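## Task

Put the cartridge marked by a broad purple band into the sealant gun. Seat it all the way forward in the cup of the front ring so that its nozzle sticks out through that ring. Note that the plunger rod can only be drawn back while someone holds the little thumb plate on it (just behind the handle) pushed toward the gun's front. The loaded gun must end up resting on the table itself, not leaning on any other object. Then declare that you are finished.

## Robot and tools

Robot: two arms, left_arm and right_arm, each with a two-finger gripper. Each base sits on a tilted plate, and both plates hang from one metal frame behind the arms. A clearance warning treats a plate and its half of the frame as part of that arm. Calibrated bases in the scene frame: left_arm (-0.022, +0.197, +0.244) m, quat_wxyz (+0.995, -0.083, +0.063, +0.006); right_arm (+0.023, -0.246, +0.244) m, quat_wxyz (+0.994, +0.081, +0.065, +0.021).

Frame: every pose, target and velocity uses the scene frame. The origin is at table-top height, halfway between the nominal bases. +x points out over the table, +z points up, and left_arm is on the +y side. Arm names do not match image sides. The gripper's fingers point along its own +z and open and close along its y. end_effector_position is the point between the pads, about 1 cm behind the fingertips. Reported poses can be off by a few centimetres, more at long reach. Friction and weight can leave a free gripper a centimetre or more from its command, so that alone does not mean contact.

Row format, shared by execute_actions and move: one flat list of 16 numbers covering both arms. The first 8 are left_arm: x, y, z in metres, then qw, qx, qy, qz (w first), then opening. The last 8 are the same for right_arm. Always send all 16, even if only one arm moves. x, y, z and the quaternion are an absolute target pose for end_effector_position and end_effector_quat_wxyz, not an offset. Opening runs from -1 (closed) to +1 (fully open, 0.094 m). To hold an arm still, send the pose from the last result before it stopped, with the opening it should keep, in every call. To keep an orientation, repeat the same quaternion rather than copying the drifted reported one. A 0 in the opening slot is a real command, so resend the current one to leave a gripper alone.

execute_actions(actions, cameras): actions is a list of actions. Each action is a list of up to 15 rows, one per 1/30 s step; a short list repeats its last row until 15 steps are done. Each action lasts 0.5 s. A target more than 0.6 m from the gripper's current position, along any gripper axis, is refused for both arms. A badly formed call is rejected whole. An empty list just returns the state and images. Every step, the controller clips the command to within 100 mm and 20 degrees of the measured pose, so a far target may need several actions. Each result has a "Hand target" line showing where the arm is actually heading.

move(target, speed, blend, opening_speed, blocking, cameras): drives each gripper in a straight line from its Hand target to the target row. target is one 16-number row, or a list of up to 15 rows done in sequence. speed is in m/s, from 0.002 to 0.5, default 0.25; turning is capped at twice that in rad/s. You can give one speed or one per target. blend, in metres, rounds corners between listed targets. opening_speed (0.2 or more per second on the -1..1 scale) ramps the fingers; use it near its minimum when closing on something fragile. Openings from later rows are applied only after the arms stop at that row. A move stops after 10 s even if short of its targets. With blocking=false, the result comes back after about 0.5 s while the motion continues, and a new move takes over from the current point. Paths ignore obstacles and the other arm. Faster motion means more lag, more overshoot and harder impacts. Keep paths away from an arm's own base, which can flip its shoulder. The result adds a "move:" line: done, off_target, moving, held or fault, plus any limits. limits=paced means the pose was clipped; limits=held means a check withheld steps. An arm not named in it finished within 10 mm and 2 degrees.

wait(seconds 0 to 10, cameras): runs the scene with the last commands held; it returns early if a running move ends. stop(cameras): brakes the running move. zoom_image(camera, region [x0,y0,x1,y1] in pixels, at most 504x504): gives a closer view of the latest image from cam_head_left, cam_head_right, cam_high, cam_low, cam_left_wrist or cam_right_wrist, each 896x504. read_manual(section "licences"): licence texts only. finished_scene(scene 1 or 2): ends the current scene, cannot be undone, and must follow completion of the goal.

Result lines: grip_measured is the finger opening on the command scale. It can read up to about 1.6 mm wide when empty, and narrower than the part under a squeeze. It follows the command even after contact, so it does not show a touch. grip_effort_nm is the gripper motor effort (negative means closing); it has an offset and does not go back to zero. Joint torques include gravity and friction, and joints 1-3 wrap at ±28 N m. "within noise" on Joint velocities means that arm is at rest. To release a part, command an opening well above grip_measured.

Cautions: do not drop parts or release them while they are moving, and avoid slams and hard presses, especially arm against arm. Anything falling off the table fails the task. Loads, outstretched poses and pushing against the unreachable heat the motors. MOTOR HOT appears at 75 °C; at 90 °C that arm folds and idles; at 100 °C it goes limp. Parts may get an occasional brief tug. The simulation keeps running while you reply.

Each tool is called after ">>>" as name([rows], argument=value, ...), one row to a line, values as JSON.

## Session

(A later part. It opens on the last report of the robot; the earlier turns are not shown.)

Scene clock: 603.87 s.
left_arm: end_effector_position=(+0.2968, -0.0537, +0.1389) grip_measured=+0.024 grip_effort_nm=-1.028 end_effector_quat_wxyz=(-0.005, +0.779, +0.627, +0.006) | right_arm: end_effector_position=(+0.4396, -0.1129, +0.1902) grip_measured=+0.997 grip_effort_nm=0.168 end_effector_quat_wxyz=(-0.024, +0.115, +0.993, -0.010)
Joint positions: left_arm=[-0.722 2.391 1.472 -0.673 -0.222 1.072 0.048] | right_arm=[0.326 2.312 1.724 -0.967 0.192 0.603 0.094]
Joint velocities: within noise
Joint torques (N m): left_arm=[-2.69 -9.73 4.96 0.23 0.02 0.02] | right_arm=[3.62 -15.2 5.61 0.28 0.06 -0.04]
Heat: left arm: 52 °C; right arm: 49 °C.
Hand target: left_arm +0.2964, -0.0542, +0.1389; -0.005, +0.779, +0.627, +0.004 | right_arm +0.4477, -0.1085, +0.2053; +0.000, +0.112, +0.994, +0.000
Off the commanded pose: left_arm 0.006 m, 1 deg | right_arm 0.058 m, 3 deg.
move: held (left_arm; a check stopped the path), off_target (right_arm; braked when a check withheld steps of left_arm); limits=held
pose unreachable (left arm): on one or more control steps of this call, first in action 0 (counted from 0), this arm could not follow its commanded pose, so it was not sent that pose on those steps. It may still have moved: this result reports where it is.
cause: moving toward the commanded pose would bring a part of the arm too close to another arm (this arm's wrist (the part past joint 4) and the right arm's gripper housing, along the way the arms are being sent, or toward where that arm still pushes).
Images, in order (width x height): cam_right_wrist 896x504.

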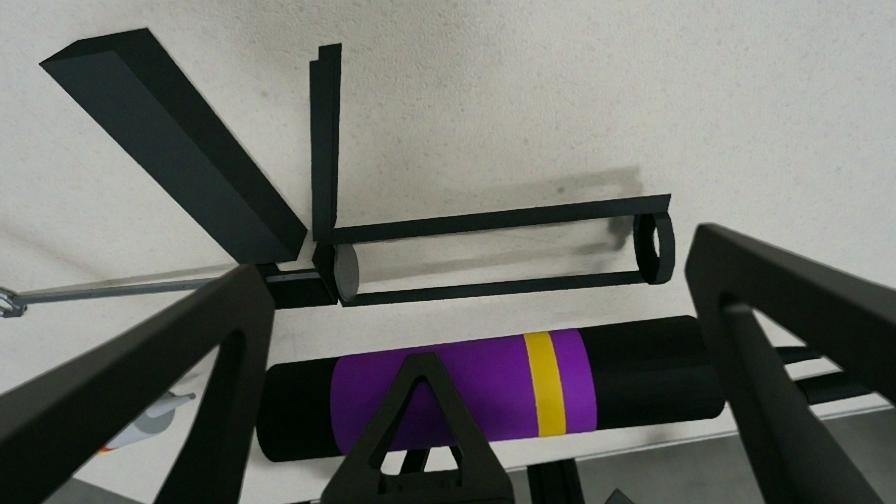

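>>> move(target=[0.296,-0.0545,0.137,0,0.7815,0.6239,0,-0.05,0.47,-0.12,0.19,0,0.1115,0.9938,0,1.0], speed=0.2, cameras=[])

>>> move(target=[0.294,-0.0545,0.087,0,0.7815,0.6239,0,-0.05,0.47,-0.12,0.19,0,0.1115,0.9938,0,1.0], speed=0.1, cameras=["cam_right_wrist","cam_left_wrist","cam_low"])

Scene clock: 618.27 s.
left_arm: end_effector_position=(+0.2926, -0.0508, +0.1359) grip_measured=+0.024 grip_effort_nm=-1.028 end_effector_quat_wxyz=(-0.011, +0.780, +0.625, +0.005) | right_arm: end_effector_position=(+0.4637, -0.1212, +0.1916) grip_measured=+0.997 grip_effort_nm=0.168 end_effector_quat_wxyz=(-0.006, +0.113, +0.994, -0.001)
Joint positions: left_arm=[-0.722 2.391 1.456 -0.669 -0.222 1.074 0.048] | right_arm=[0.292 2.339 1.795 -0.962 0.192 0.555 0.094]
Joint velocities: within noise
Joint torques (N m): left_arm=[-2.29 -9.7 4.96 0.35 0.11 0.2] | right_arm=[2.41 -10.95 7.97 0.24 0.03 -0.08]
Heat: left arm: 52 °C; right arm: 54 °C.
Hand target: left_arm +0.2960, -0.0544, +0.1370; +0.000, +0.781, +0.624, +0.000 | right_arm +0.4699, -0.1199, +0.1901; +0.000, +0.112, +0.994, +0.000
Off the commanded pose: left_arm 0.005 m, 1 deg | right_arm 0.007 m, 1 deg.
move: done
No camera images: "cameras" was empty.

Scene clock: 619.43 s.
left_arm: end_effector_position=(+0.2925, -0.0502, +0.0893) grip_measured=+0.023 grip_effort_nm=-1.033 end_effector_quat_wxyz=(-0.007, +0.779, +0.627, +0.006) | right_arm: end_effector_position=(+0.4637, -0.1212, +0.1916) grip_measured=+0.997 grip_effort_nm=0.168 end_effector_quat_wxyz=(-0.006, +0.112, +0.994, -0.001)
Joint positions: left_arm=[-0.697 2.502 1.442 -0.531 -0.222 1.097 0.048] | right_arm=[0.292 2.339 1.795 -0.962 0.192 0.554 0.094]
Joint velocities: within noise
Joint torques (N m): left_arm=[-2.52 -9.39 4.88 0.37 0.08 0.17] | right_arm=[2.51 -10.8 7.99 0.26 0.05 -0.04]
Heat: left arm: 52 °C; right arm: 54 °C.
Hand target: left_arm +0.2940, -0.0545, +0.0871; +0.000, +0.781, +0.624, +0.000 | right_arm +0.4699, -0.1199, +0.1901; +0.000, +0.112, +0.994, +0.000
Off the commanded pose: left_arm 0.005 m, 1 deg | right_arm 0.007 m, 1 deg.
move: done
Images, in order (width x height): cam_low 896x504, cam_left_wrist 896x504, cam_right_wrist 896x504.

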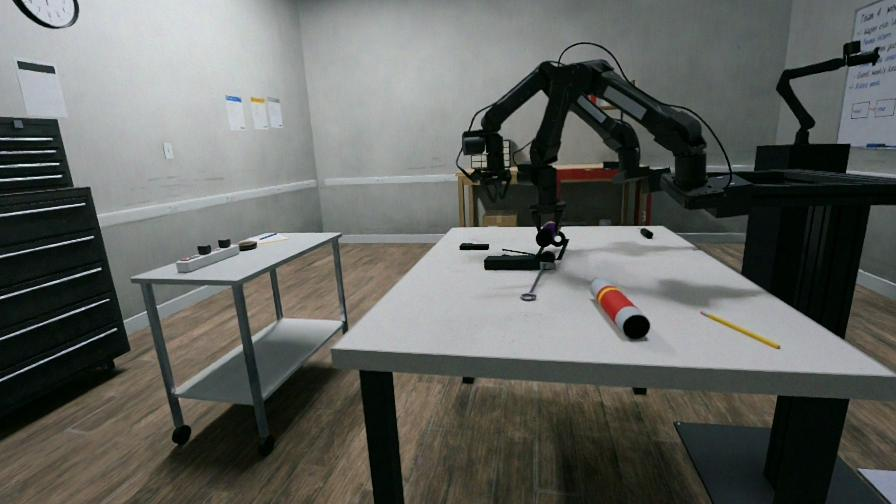

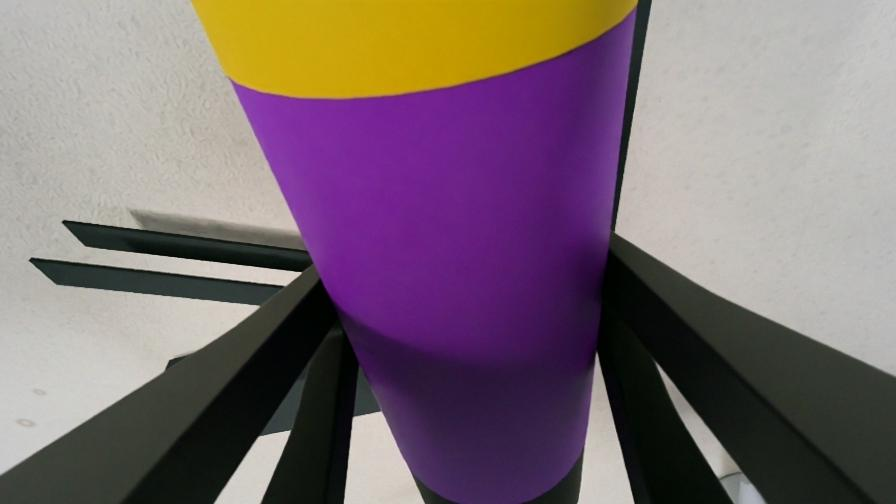

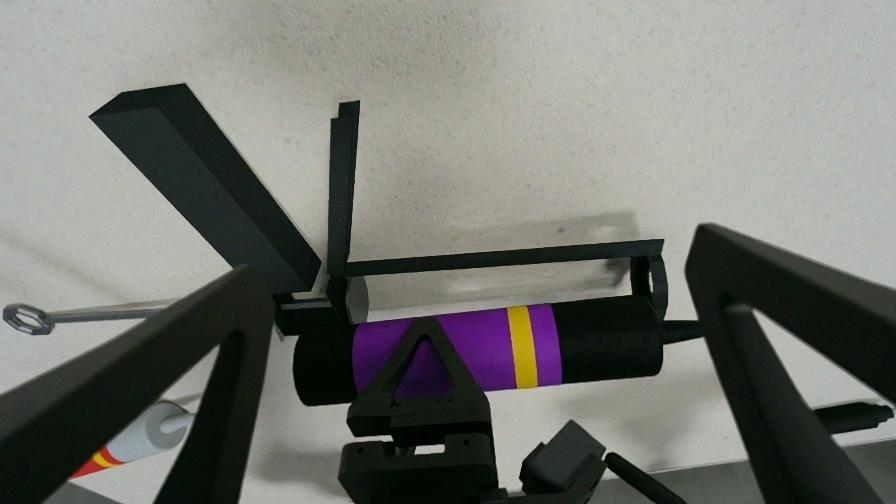

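>>> execute_actions(actions=[], cameras=["cam_high","cam_head_left","cam_head_right"])

>>> zoom_image(camera="cam_high", region=[380, 230, 580, 400])

>>> zoom_image(camera="cam_head_right", region=[440, 150, 640, 280])

Scene clock: 652.47 s.
left_arm: end_effector_position=(+0.2926, -0.0503, +0.0893) grip_measured=+0.023 grip_effort_nm=-1.023 end_effector_quat_wxyz=(-0.007, +0.779, +0.627, +0.006) | right_arm: end_effector_position=(+0.4637, -0.1212, +0.1916) grip_measured=+0.997 grip_effort_nm=0.164 end_effector_quat_wxyz=(-0.006, +0.112, +0.994, -0.001)
Joint positions: left_arm=[-0.697 2.502 1.442 -0.53 -0.222 1.097 0.048] | right_arm=[0.292 2.339 1.795 -0.962 0.192 0.554 0.094]
Joint velocities: within noise
Joint torques (N m): left_arm=[-2.5 -9.29 4.81 0.35 0.11 0.13] | right_arm=[2.43 -10.85 8.02 0.24 0.02 -0.05]
Heat: left arm: 48 °C; right arm: 54 °C.
Hand target: left_arm +0.2939, -0.0544, +0.0871; +0.000, +0.781, +0.624, +0.000 | right_arm +0.4699, -0.1199, +0.1901; +0.000, +0.111, +0.994, +0.000
Tool commands: left_gripper/opening=-0.05 right_gripper/opening=+1.0
Off the commanded pose: left_arm 0.005 m, 1 deg | right_arm 0.007 m, 1 deg.
Images, in order (width x height): cam_head_left 896x504, cam_head_right 896x504, cam_high 896x504.

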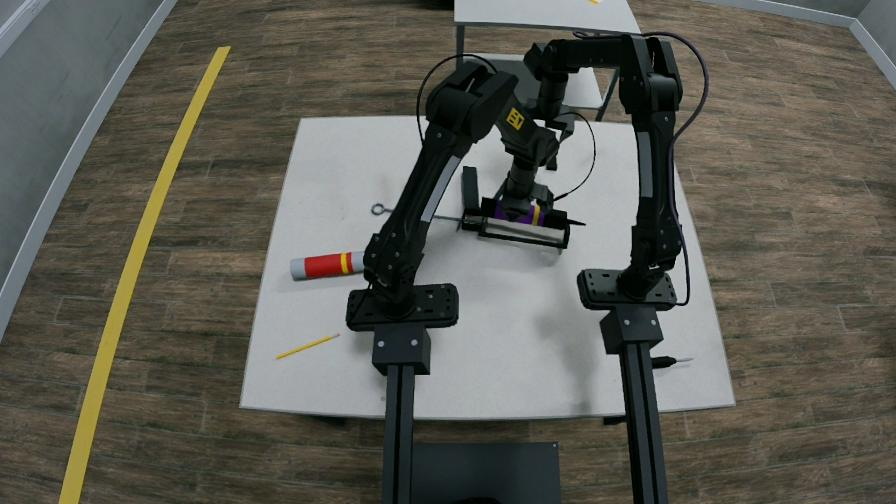

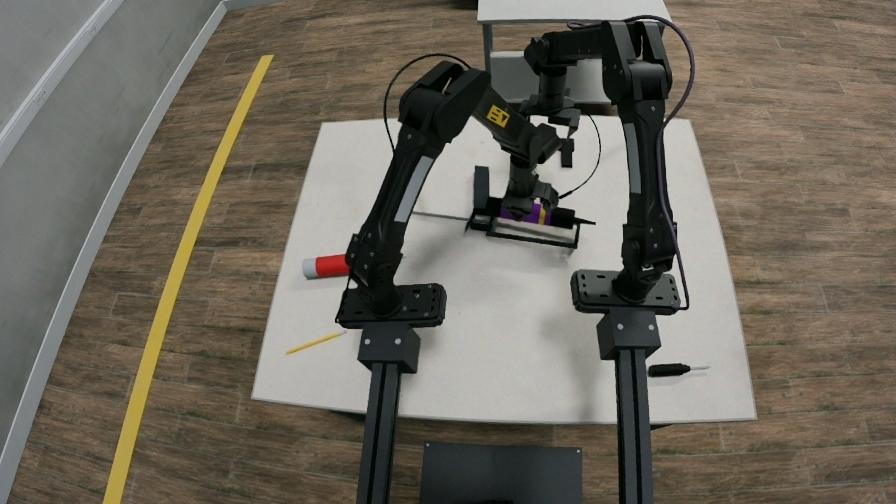

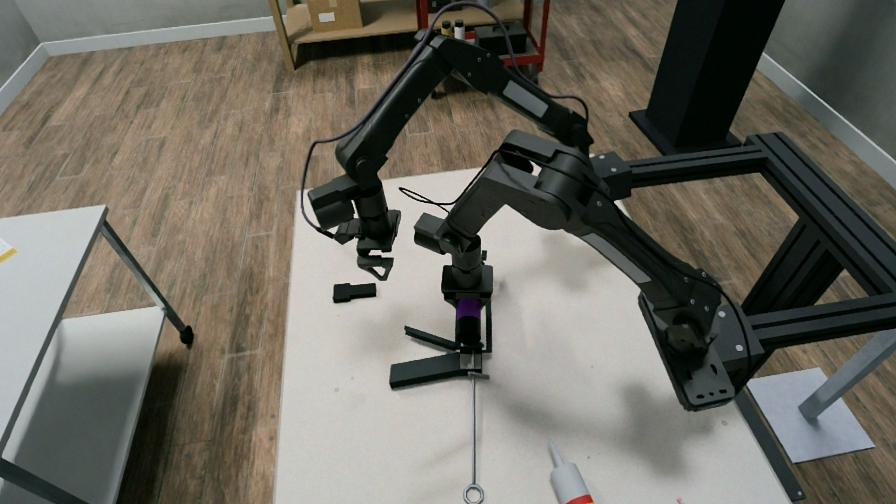

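Scaled by 2.520 from the camera's 896x504 image, which has a finer 1280x720 frame.

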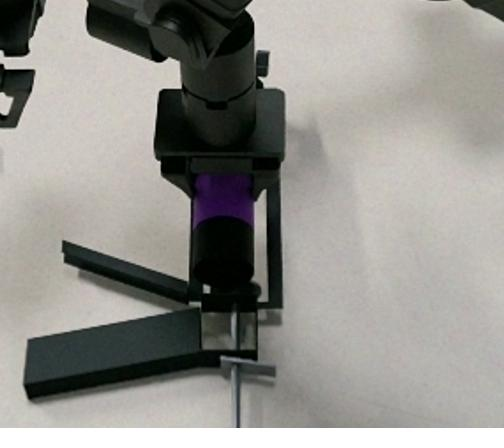

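Scaled by 2.520 from the camera's 896x504 image, which has a finer 1280x720 frame.

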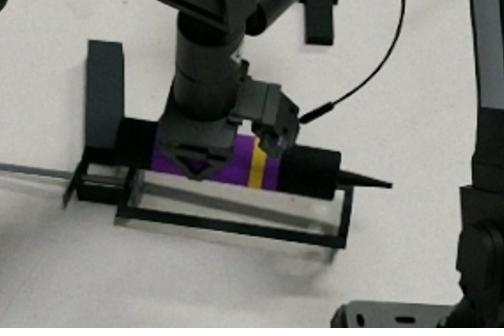

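>>> move([
  [0.2927,-0.002,0.138,-0.0651,0.7783,0.6191,0.0818,-0.05,0.47,-0.12,0.19,0,0.1115,0.9938,0,1.0],
  [0.2927,-0.002,0.100,-0.0651,0.7783,0.6191,0.0818,-0.05,0.47,-0.12,0.19,0,0.1115,0.9938,0,1.0],
], speed=0.12, cameras=["cam_right_wrist","cam_high"])

>>> zoom_image(camera="cam_high", region=[380, 230, 580, 400])

Scene clock: 668.33 s.
left_arm: end_effector_position=(+0.2934, -0.0033, +0.1055) grip_measured=+0.023 grip_effort_nm=-1.023 end_effector_quat_wxyz=(-0.061, +0.776, +0.623, +0.078) | right_arm: end_effector_position=(+0.4637, -0.1212, +0.1916) grip_measured=+0.997 grip_effort_nm=0.168 end_effector_quat_wxyz=(-0.006, +0.112, +0.994, -0.001)
Joint positions: left_arm=[-0.685 2.437 1.378 -0.609 -0.387 1.088 0.048] | right_arm=[0.292 2.339 1.795 -0.962 0.192 0.554 0.094]
Joint velocities: within noise
Joint torques (N m): left_arm=[-2.5 -8.24 4.42 0.19 -0.16 0.13] | right_arm=[2.45 -10.88 7.95 0.27 0.04 -0.07]
Heat: left arm: 48 °C; right arm: 54 °C.
Hand target: left_arm +0.2926, -0.0019, +0.1001; -0.065, +0.778, +0.619, +0.082 | right_arm +0.4699, -0.1199, +0.1901; +0.000, +0.111, +0.994, +0.000
Off the commanded pose: left_arm 0.006 m, 1 deg | right_arm 0.007 m, 1 deg.
move: done
Images, in order (width x height): cam_high 896x504, cam_right_wrist 896x504.

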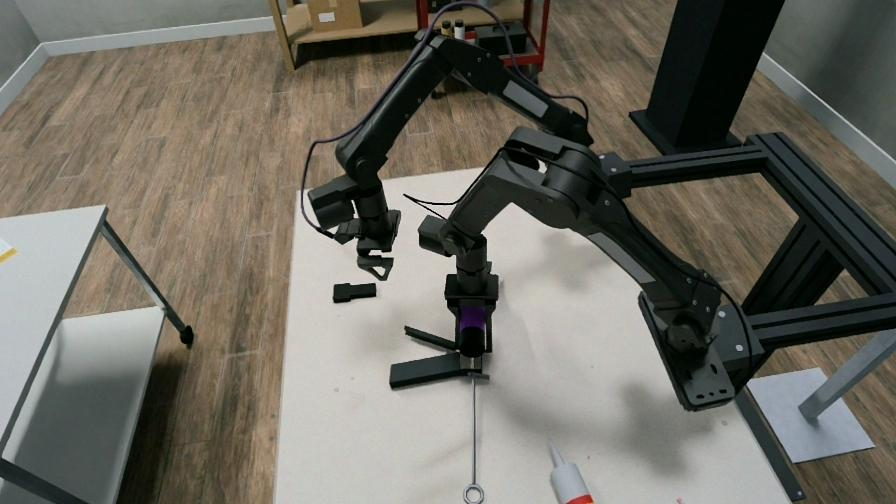

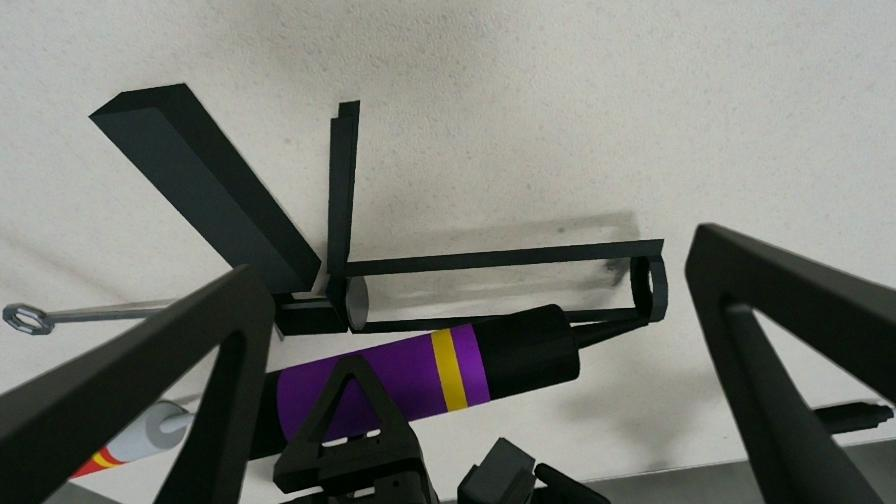

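Scaled by 2.520 from the camera's 896x504 image, which has a finer 1280x720 frame.

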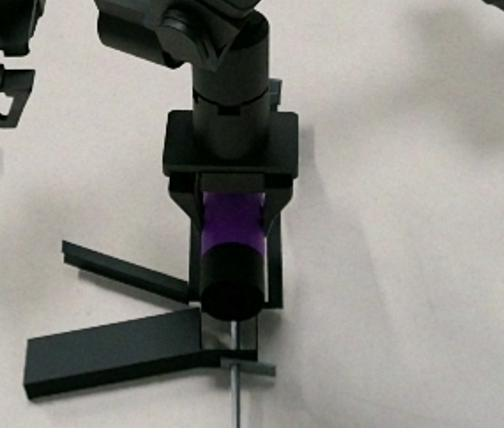

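>>> move([
  [0.2881,0.0074,0.100,-0.0651,0.7783,0.6191,0.0818,-0.05,0.47,-0.12,0.19,0,0.1115,0.9938,0,1.0],
  [0.2881,0.0074,0.080,-0.0651,0.7783,0.6191,0.0818,-0.05,0.47,-0.12,0.19,0,0.1115,0.9938,0,1.0],
], speed=0.06, cameras=["cam_right_wrist","cam_high"])

>>> zoom_image(camera="cam_high", region=[430, 250, 530, 370])

>>> zoom_image(camera="cam_right_wrist", region=[500, 200, 700, 400])

Scene clock: 679.63 s.
left_arm: end_effector_position=(+0.2850, +0.0073, +0.0825) grip_measured=+0.023 grip_effort_nm=-1.028 end_effector_quat_wxyz=(-0.065, +0.776, +0.623, +0.078) | right_arm: end_effector_position=(+0.4637, -0.1212, +0.1916) grip_measured=+0.997 grip_effort_nm=0.168 end_effector_quat_wxyz=(-0.006, +0.112, +0.994, -0.001)
Joint positions: left_arm=[-0.664 2.472 1.323 -0.519 -0.389 1.108 0.048] | right_arm=[0.292 2.339 1.795 -0.962 0.192 0.554 0.094]
Joint velocities: within noise
Joint torques (N m): left_arm=[-2.39 -8.44 4.72 0.13 -0.15 0.15] | right_arm=[2.44 -10.85 7.98 0.24 0.05 -0.05]
Heat: left arm: 47 °C; right arm: 54 °C.
Hand target: left_arm +0.2880, +0.0074, +0.0800; -0.065, +0.778, +0.619, +0.082 | right_arm +0.4699, -0.1199, +0.1901; +0.000, +0.111, +0.994, +0.000
Off the commanded pose: left_arm 0.004 m, 1 deg | right_arm 0.007 m, 1 deg.
move: done
Images, in order (width x height): cam_high 896x504, cam_right_wrist 896x504.

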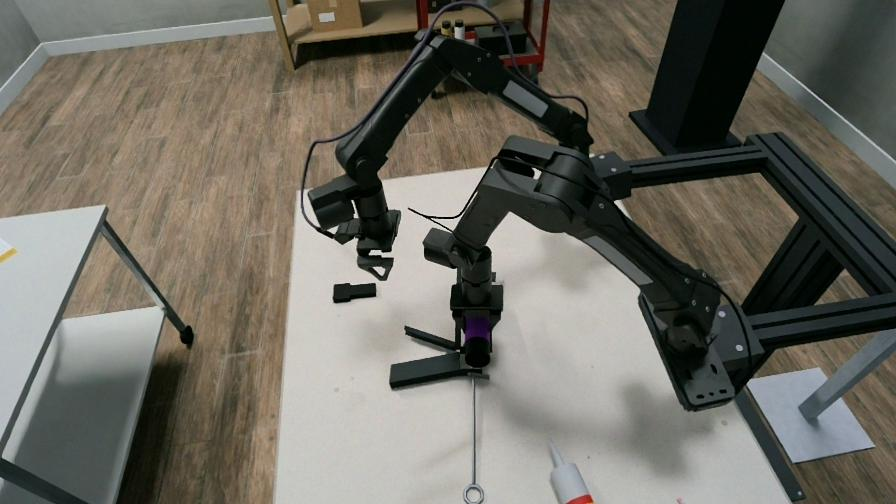

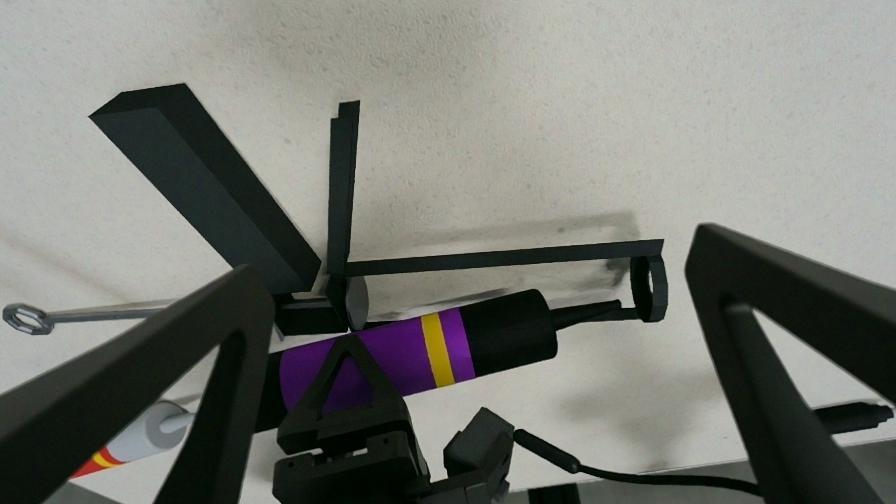

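Scaled by 4.200 from the camera's 896x504 image, which has a finer 1280x720 frame.

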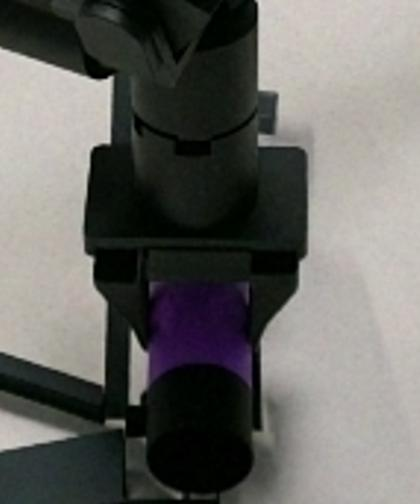

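Scaled by 2.520 from the camera's 896x504 image, which has a finer 1280x720 frame.

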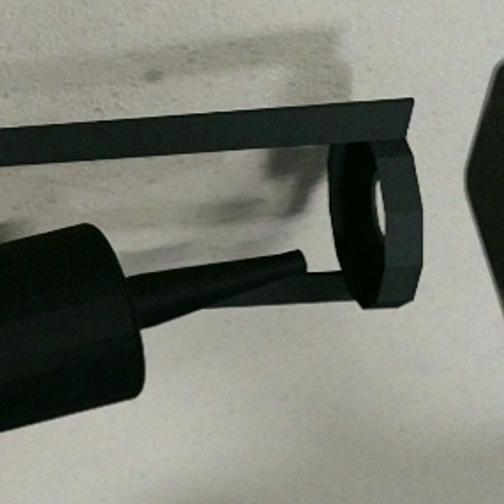

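>>> move([
  [0.2925,0.0064,0.076,-0.0651,0.7783,0.6191,0.0818,-0.05,0.47,-0.12,0.19,0,0.1115,0.9938,0,1.0],
  [0.2870,-0.0170,0.071,-0.0651,0.7783,0.6191,0.0818,-0.05,0.47,-0.12,0.19,0,0.1115,0.9938,0,1.0],
], speed=0.05, cameras=["cam_right_wrist","cam_high"])

>>> zoom_image(camera="cam_high", region=[430, 250, 530, 370])

>>> zoom_image(camera="cam_right_wrist", region=[500, 200, 700, 400])

Scene clock: 693.40 s.
left_arm: end_effector_position=(+0.2889, -0.0104, +0.0708) grip_measured=+0.023 grip_effort_nm=-1.028 end_effector_quat_wxyz=(-0.061, +0.776, +0.623, +0.080) | right_arm: end_effector_position=(+0.4637, -0.1212, +0.1916) grip_measured=+0.997 grip_effort_nm=0.168 end_effector_quat_wxyz=(-0.006, +0.112, +0.994, -0.001)
Joint positions: left_arm=[-0.689 2.542 1.399 -0.525 -0.391 1.083 0.048] | right_arm=[0.292 2.339 1.795 -0.962 0.192 0.554 0.094]
Joint velocities: within noise
Joint torques (N m): left_arm=[-4.23 -8.54 6.52 -0.13 -0.11 -0.11] | right_arm=[2.45 -10.82 8.01 0.23 0.03 -0.04]
Heat: left arm: 45 °C; right arm: 54 °C.
Hand target: left_arm +0.2869, -0.0169, +0.0711; -0.065, +0.779, +0.619, +0.082 | right_arm +0.4699, -0.1199, +0.1901; +0.000, +0.111, +0.994, +0.000
Off the commanded pose: left_arm 0.007 m, 1 deg | right_arm 0.007 m, 1 deg.
move: done
Images, in order (width x height): cam_high 896x504, cam_right_wrist 896x504.

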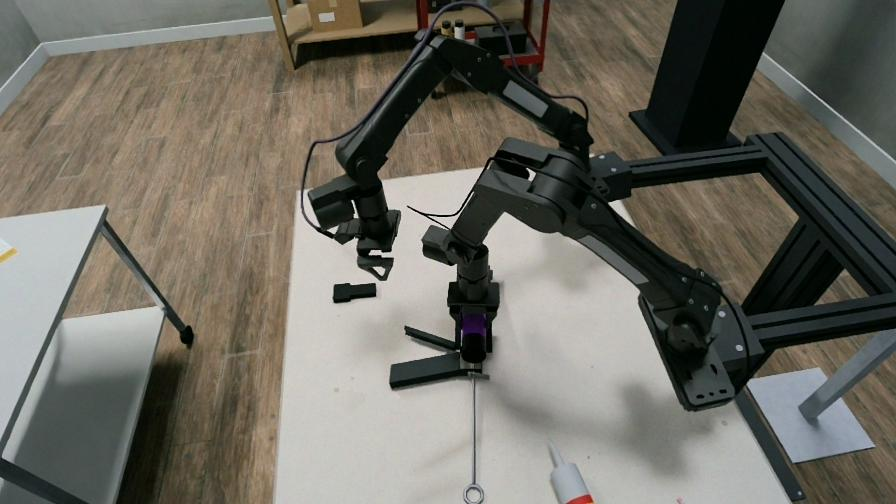

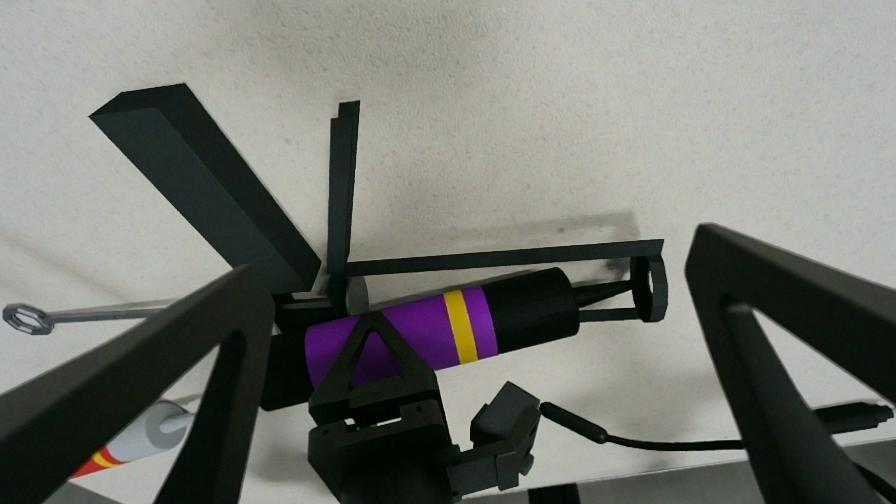

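Scaled by 4.200 from the camera's 896x504 image, which has a finer 1280x720 frame.

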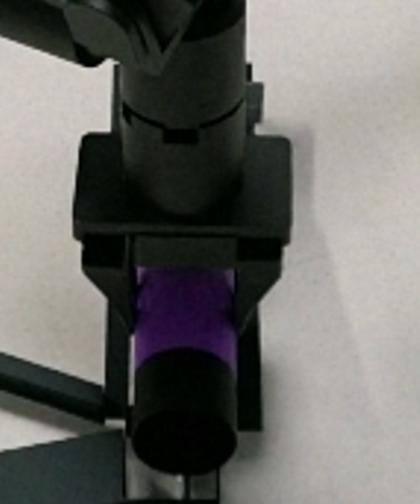

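Scaled by 2.520 from the camera's 896x504 image, which has a finer 1280x720 frame.

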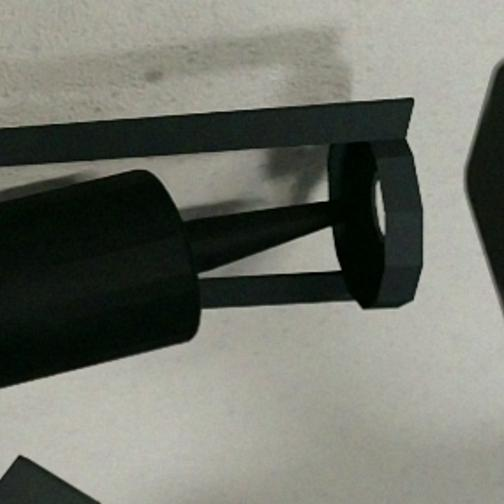

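>>> move(target=[0.2820,-0.032,0.068,-0.0651,0.7783,0.6191,0.0818,-0.05,0.47,-0.12,0.19,0,0.1115,0.9938,0,1.0], speed=0.04, cameras=["cam_right_wrist","cam_high"])

>>> zoom_image(camera="cam_high", region=[430, 250, 530, 370])

>>> zoom_image(camera="cam_right_wrist", region=[500, 200, 700, 400])

Scene clock: 702.37 s.
left_arm: end_effector_position=(+0.2852, -0.0244, +0.0679) grip_measured=+0.023 grip_effort_nm=-1.028 end_effector_quat_wxyz=(-0.061, +0.775, +0.624, +0.082) | right_arm: end_effector_position=(+0.4635, -0.1212, +0.1915) grip_measured=+0.997 grip_effort_nm=0.173 end_effector_quat_wxyz=(-0.006, +0.112, +0.994, -0.001)
Joint positions: left_arm=[-0.722 2.576 1.443 -0.548 -0.391 1.046 0.048] | right_arm=[0.292 2.339 1.795 -0.962 0.192 0.554 0.094]
Joint velocities: within noise
Joint torques (N m): left_arm=[-4.37 -8.64 6.68 -0.14 -0.1 -0.1] | right_arm=[2.55 -10.89 7.95 0.25 0.03 -0.05]
Heat: left arm: 46 °C; right arm: 55 °C.
Hand target: left_arm +0.2819, -0.0318, +0.0681; -0.065, +0.778, +0.619, +0.082 | right_arm +0.4699, -0.1199, +0.1901; +0.000, +0.112, +0.994, +0.000
Off the commanded pose: left_arm 0.008 m, 1 deg | right_arm 0.007 m, 1 deg.
move: done
Images, in order (width x height): cam_high 896x504, cam_right_wrist 896x504.

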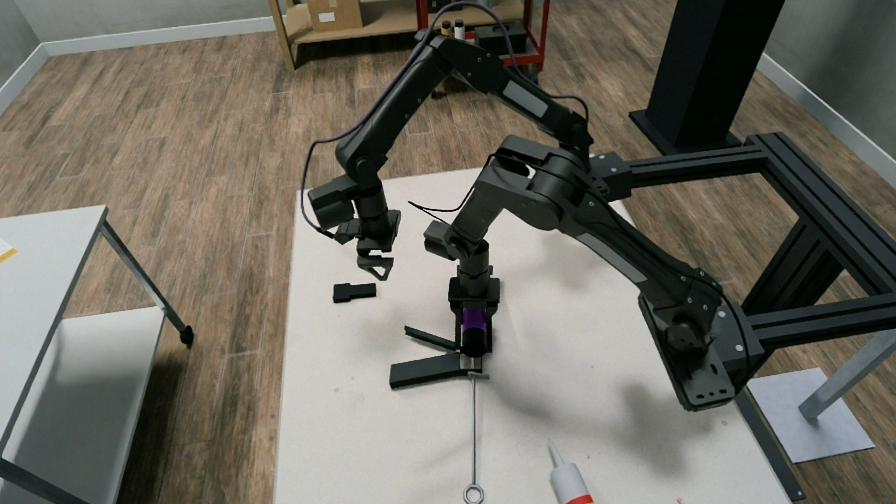

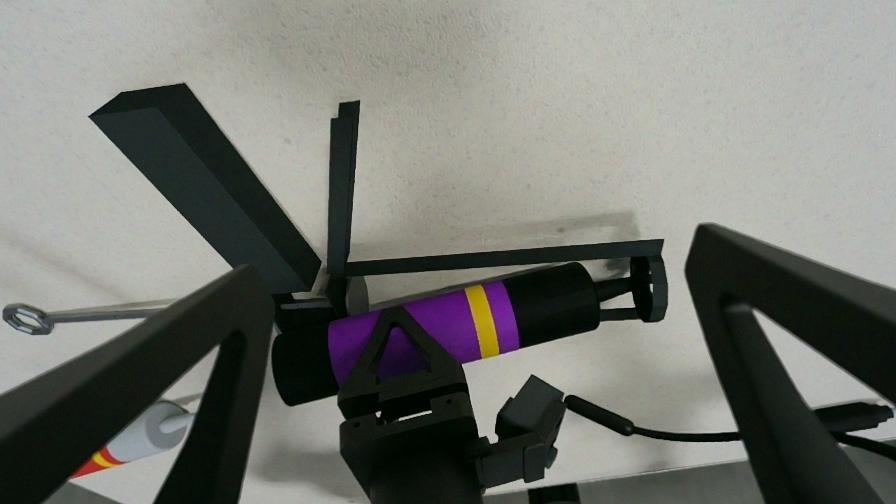

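Scaled by 4.200 from the camera's 896x504 image, which has a finer 1280x720 frame.

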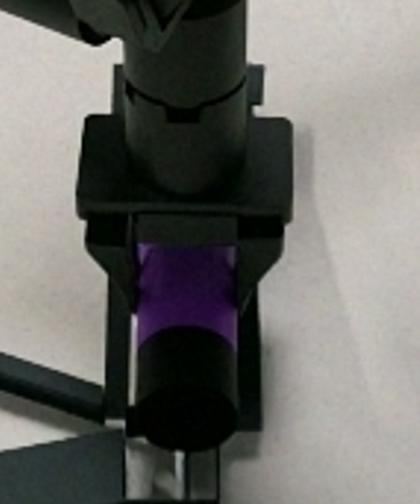

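Scaled by 2.520 from the camera's 896x504 image, which has a finer 1280x720 frame.

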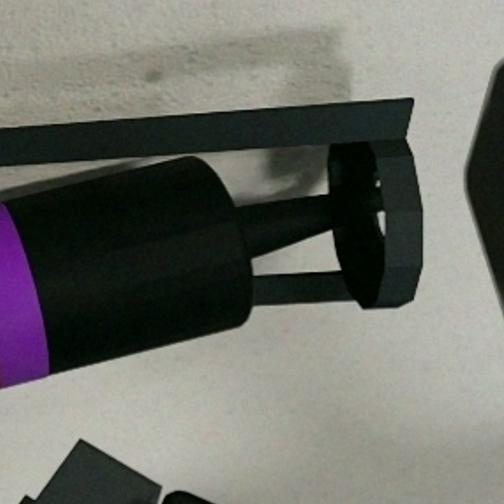

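>>> move([
  [0.2805,-0.032,0.0715,-0.0651,0.7783,0.6191,0.0818,-0.05,0.47,-0.12,0.19,0,0.1115,0.9938,0,1.0],
  [0.2768,-0.0475,0.069,-0.0651,0.7783,0.6191,0.0818,-0.05,0.47,-0.12,0.19,0,0.1115,0.9938,0,1.0],
], speed=0.04, cameras=["cam_right_wrist","cam_high"])

>>> zoom_image(camera="cam_high", region=[430, 250, 530, 370])

>>> zoom_image(camera="cam_right_wrist", region=[500, 200, 700, 400])

Scene clock: 710.67 s.
left_arm: end_effector_position=(+0.2810, -0.0406, +0.0686) grip_measured=+0.023 grip_effort_nm=-1.023 end_effector_quat_wxyz=(-0.059, +0.774, +0.625, +0.083) | right_arm: end_effector_position=(+0.4637, -0.1212, +0.1916) grip_measured=+0.997 grip_effort_nm=0.168 end_effector_quat_wxyz=(-0.006, +0.112, +0.994, -0.001)
Joint positions: left_arm=[-0.759 2.603 1.49 -0.58 -0.387 1.004 0.048] | right_arm=[0.292 2.339 1.795 -0.962 0.192 0.554 0.094]
Joint velocities: within noise
Joint torques (N m): left_arm=[-4.45 -8.77 6.74 -0.2 -0.07 -0.05] | right_arm=[2.5 -10.88 7.97 0.24 0.04 -0.04]
Heat: left arm: 47 °C; right arm: 55 °C.
Hand target: left_arm +0.2768, -0.0474, +0.0690; -0.064, +0.778, +0.619, +0.082 | right_arm +0.4699, -0.1199, +0.1901; +0.000, +0.112, +0.994, +0.000
Off the commanded pose: left_arm 0.008 m, 1 deg | right_arm 0.007 m, 1 deg.
move: done
Images, in order (width x height): cam_high 896x504, cam_right_wrist 896x504.

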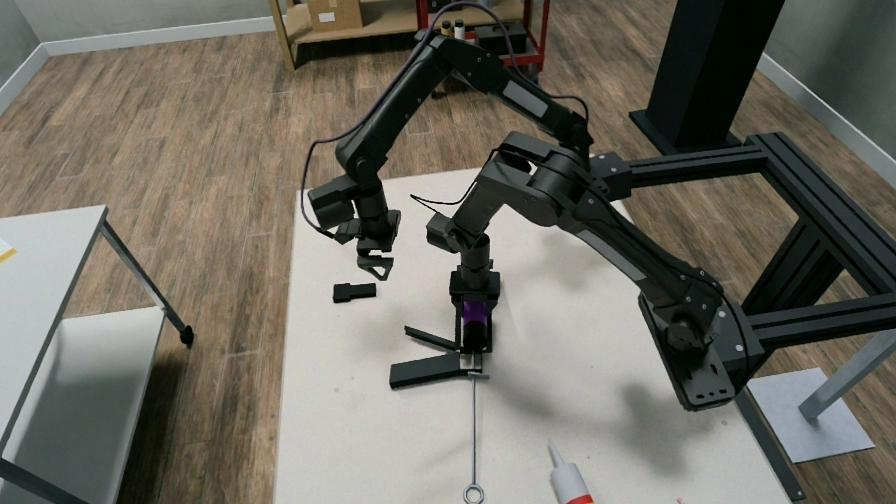

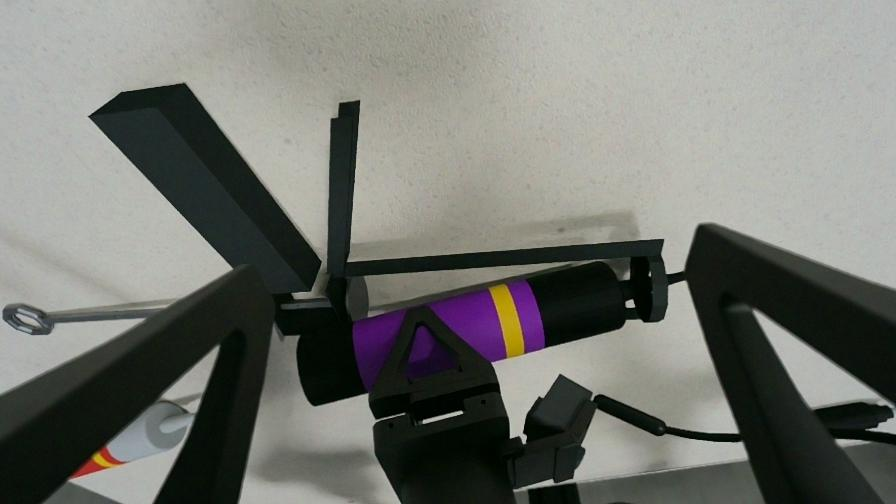

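Scaled by 4.200 from the camera's 896x504 image, which has a finer 1280x720 frame.

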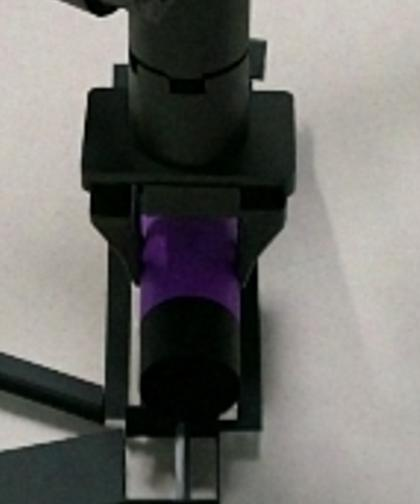

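Scaled by 2.520 from the camera's 896x504 image, which has a finer 1280x720 frame.

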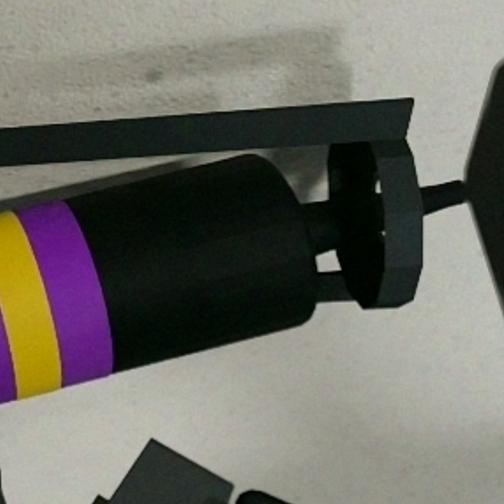

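>>> move([
  [0.2768,-0.0475,0.0610,-0.0571,0.7782,0.6213,0.0715,-0.05,0.47,-0.12,0.19,0,0.1115,0.9938,0,1.0],
  [0.2748,-0.0565,0.0595,-0.0571,0.7782,0.6213,0.0715,-0.05,0.47,-0.12,0.19,0,0.1115,0.9938,0,1.0],
], speed=0.04, cameras=["cam_right_wrist","cam_high"])

>>> zoom_image(camera="cam_high", region=[430, 250, 530, 370])

>>> zoom_image(camera="cam_right_wrist", region=[500, 200, 700, 400])

Scene clock: 725.87 s.
left_arm: end_effector_position=(+0.2791, -0.0446, +0.0630) grip_measured=+0.023 grip_effort_nm=-1.028 end_effector_quat_wxyz=(-0.060, +0.774, +0.626, +0.076) | right_arm: end_effector_position=(+0.4637, -0.1212, +0.1916) grip_measured=+0.997 grip_effort_nm=0.168 end_effector_quat_wxyz=(-0.006, +0.112, +0.994, -0.001)
Joint positions: left_arm=[-0.761 2.625 1.509 -0.582 -0.374 0.999 0.048] | right_arm=[0.292 2.339 1.795 -0.962 0.192 0.554 0.094]
Joint velocities: within noise
Joint torques (N m): left_arm=[-4.71 -8.36 6.49 0.05 0.03 -0.04] | right_arm=[2.48 -10.91 7.99 0.23 0.03 -0.05]
Heat: left arm: 45 °C; right arm: 55 °C.
Hand target: left_arm +0.2746, -0.0563, +0.0597; -0.057, +0.778, +0.621, +0.071 | right_arm +0.4699, -0.1199, +0.1901; +0.000, +0.112, +0.994, +0.000
Off the commanded pose: left_arm 0.013 m, 1 deg | right_arm 0.007 m, 1 deg.
move: off_target (left_arm)
Images, in order (width x height): cam_high 896x504, cam_right_wrist 896x504.

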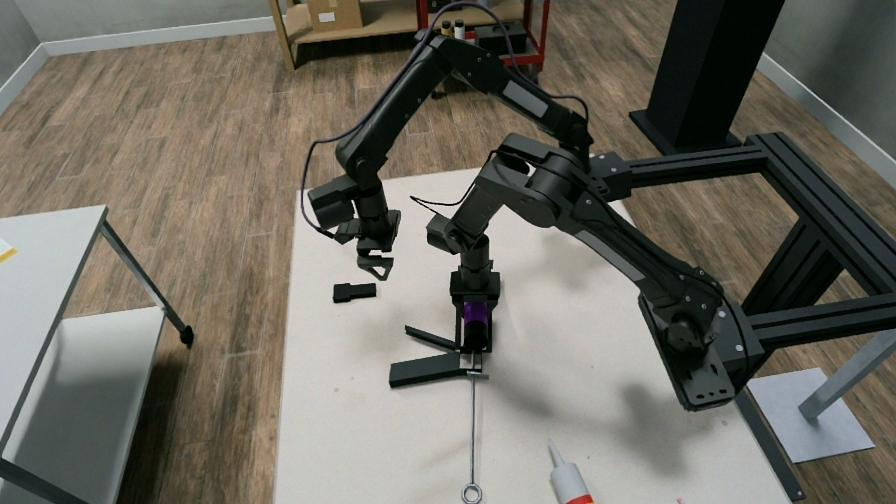

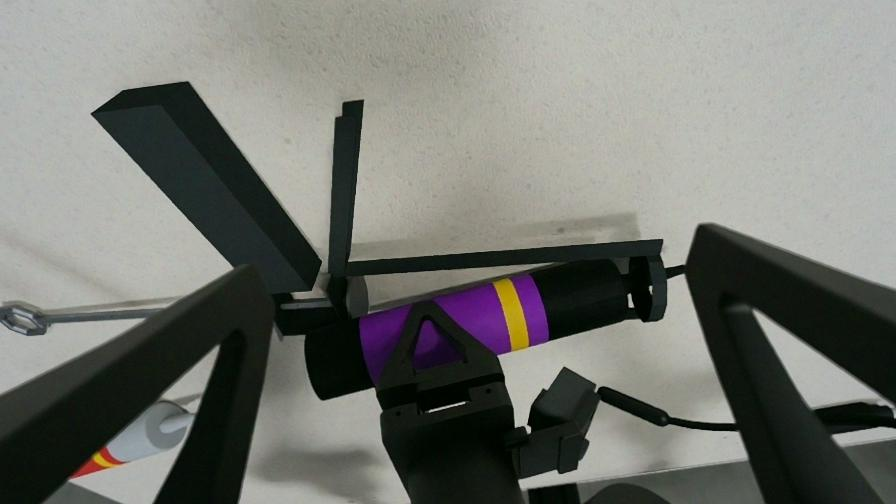

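Scaled by 4.200 from the camera's 896x504 image, which has a finer 1280x720 frame.

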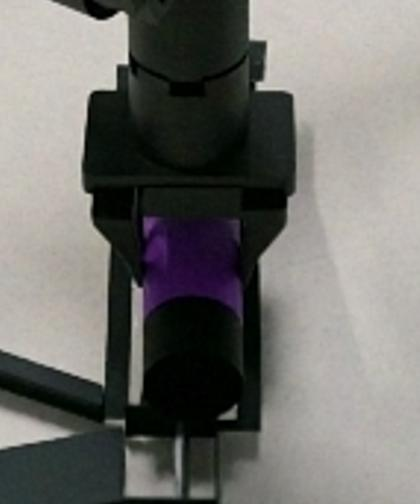

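Scaled by 2.520 from the camera's 896x504 image, which has a finer 1280x720 frame.

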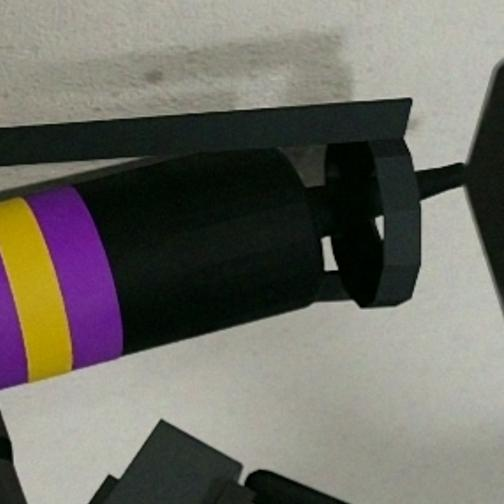

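>>> move(target=[0.2757,-0.0510,0.0560,-0.0490,0.7791,0.6220,0.0613,-0.05,0.47,-0.12,0.19,0,0.1115,0.9938,0,1.0], speed=0.04, cameras=["cam_right_wrist","cam_high"])

>>> zoom_image(camera="cam_high", region=[430, 250, 530, 370])

>>> zoom_image(camera="cam_right_wrist", region=[500, 200, 700, 400])

Scene clock: 748.13 s.
left_arm: end_effector_position=(+0.2789, -0.0463, +0.0614) grip_measured=+0.023 grip_effort_nm=-1.028 end_effector_quat_wxyz=(-0.055, +0.774, +0.626, +0.074) | right_arm: end_effector_position=(+0.4637, -0.1212, +0.1916) grip_measured=+0.997 grip_effort_nm=0.173 end_effector_quat_wxyz=(-0.006, +0.112, +0.994, -0.001)
Joint positions: left_arm=[-0.761 2.625 1.502 -0.564 -0.368 1.003 0.048] | right_arm=[0.292 2.339 1.795 -0.962 0.192 0.554 0.094]
Joint velocities: within noise
Joint torques (N m): left_arm=[-2.66 -9.28 3.54 0.31 0.15 0.24] | right_arm=[2.47 -10.8 7.98 0.23 0.05 -0.05]
Heat: left arm: 44 °C; right arm: 55 °C.
Hand target: left_arm +0.2757, -0.0510, +0.0563; -0.049, +0.779, +0.622, +0.062 | right_arm +0.4698, -0.1200, +0.1900; +0.000, +0.111, +0.994, +0.000
Off the commanded pose: left_arm 0.008 m, 2 deg | right_arm 0.007 m, 1 deg.
move: done
Images, in order (width x height): cam_high 896x504, cam_right_wrist 896x504.

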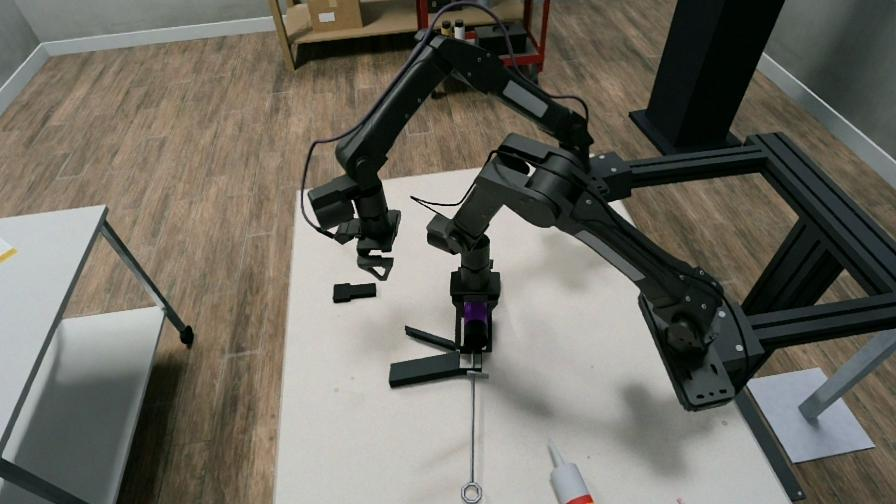

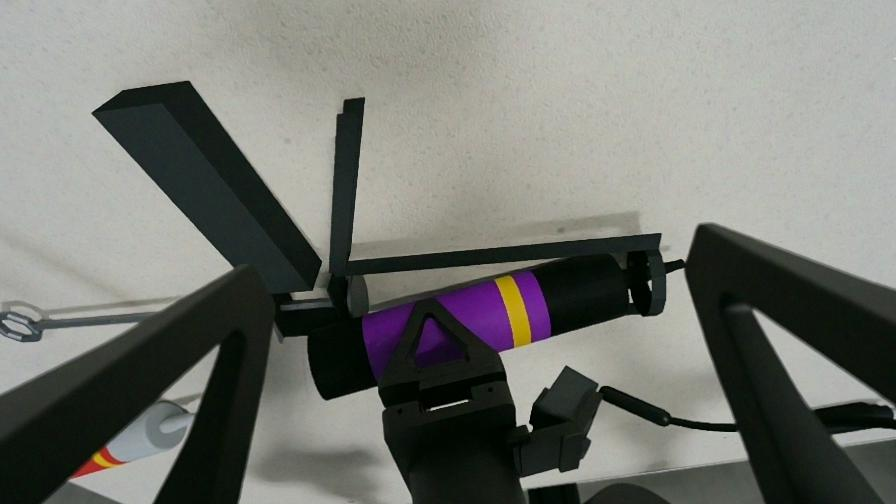

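Scaled by 4.200 from the camera's 896x504 image, which has a finer 1280x720 frame.

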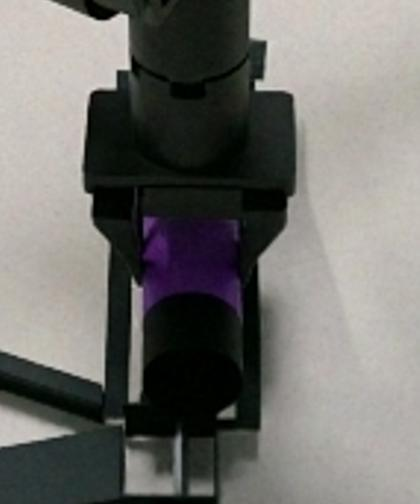

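Scaled by 2.520 from the camera's 896x504 image, which has a finer 1280x720 frame.

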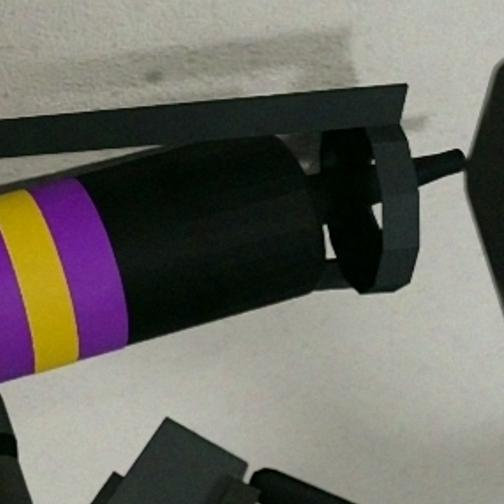

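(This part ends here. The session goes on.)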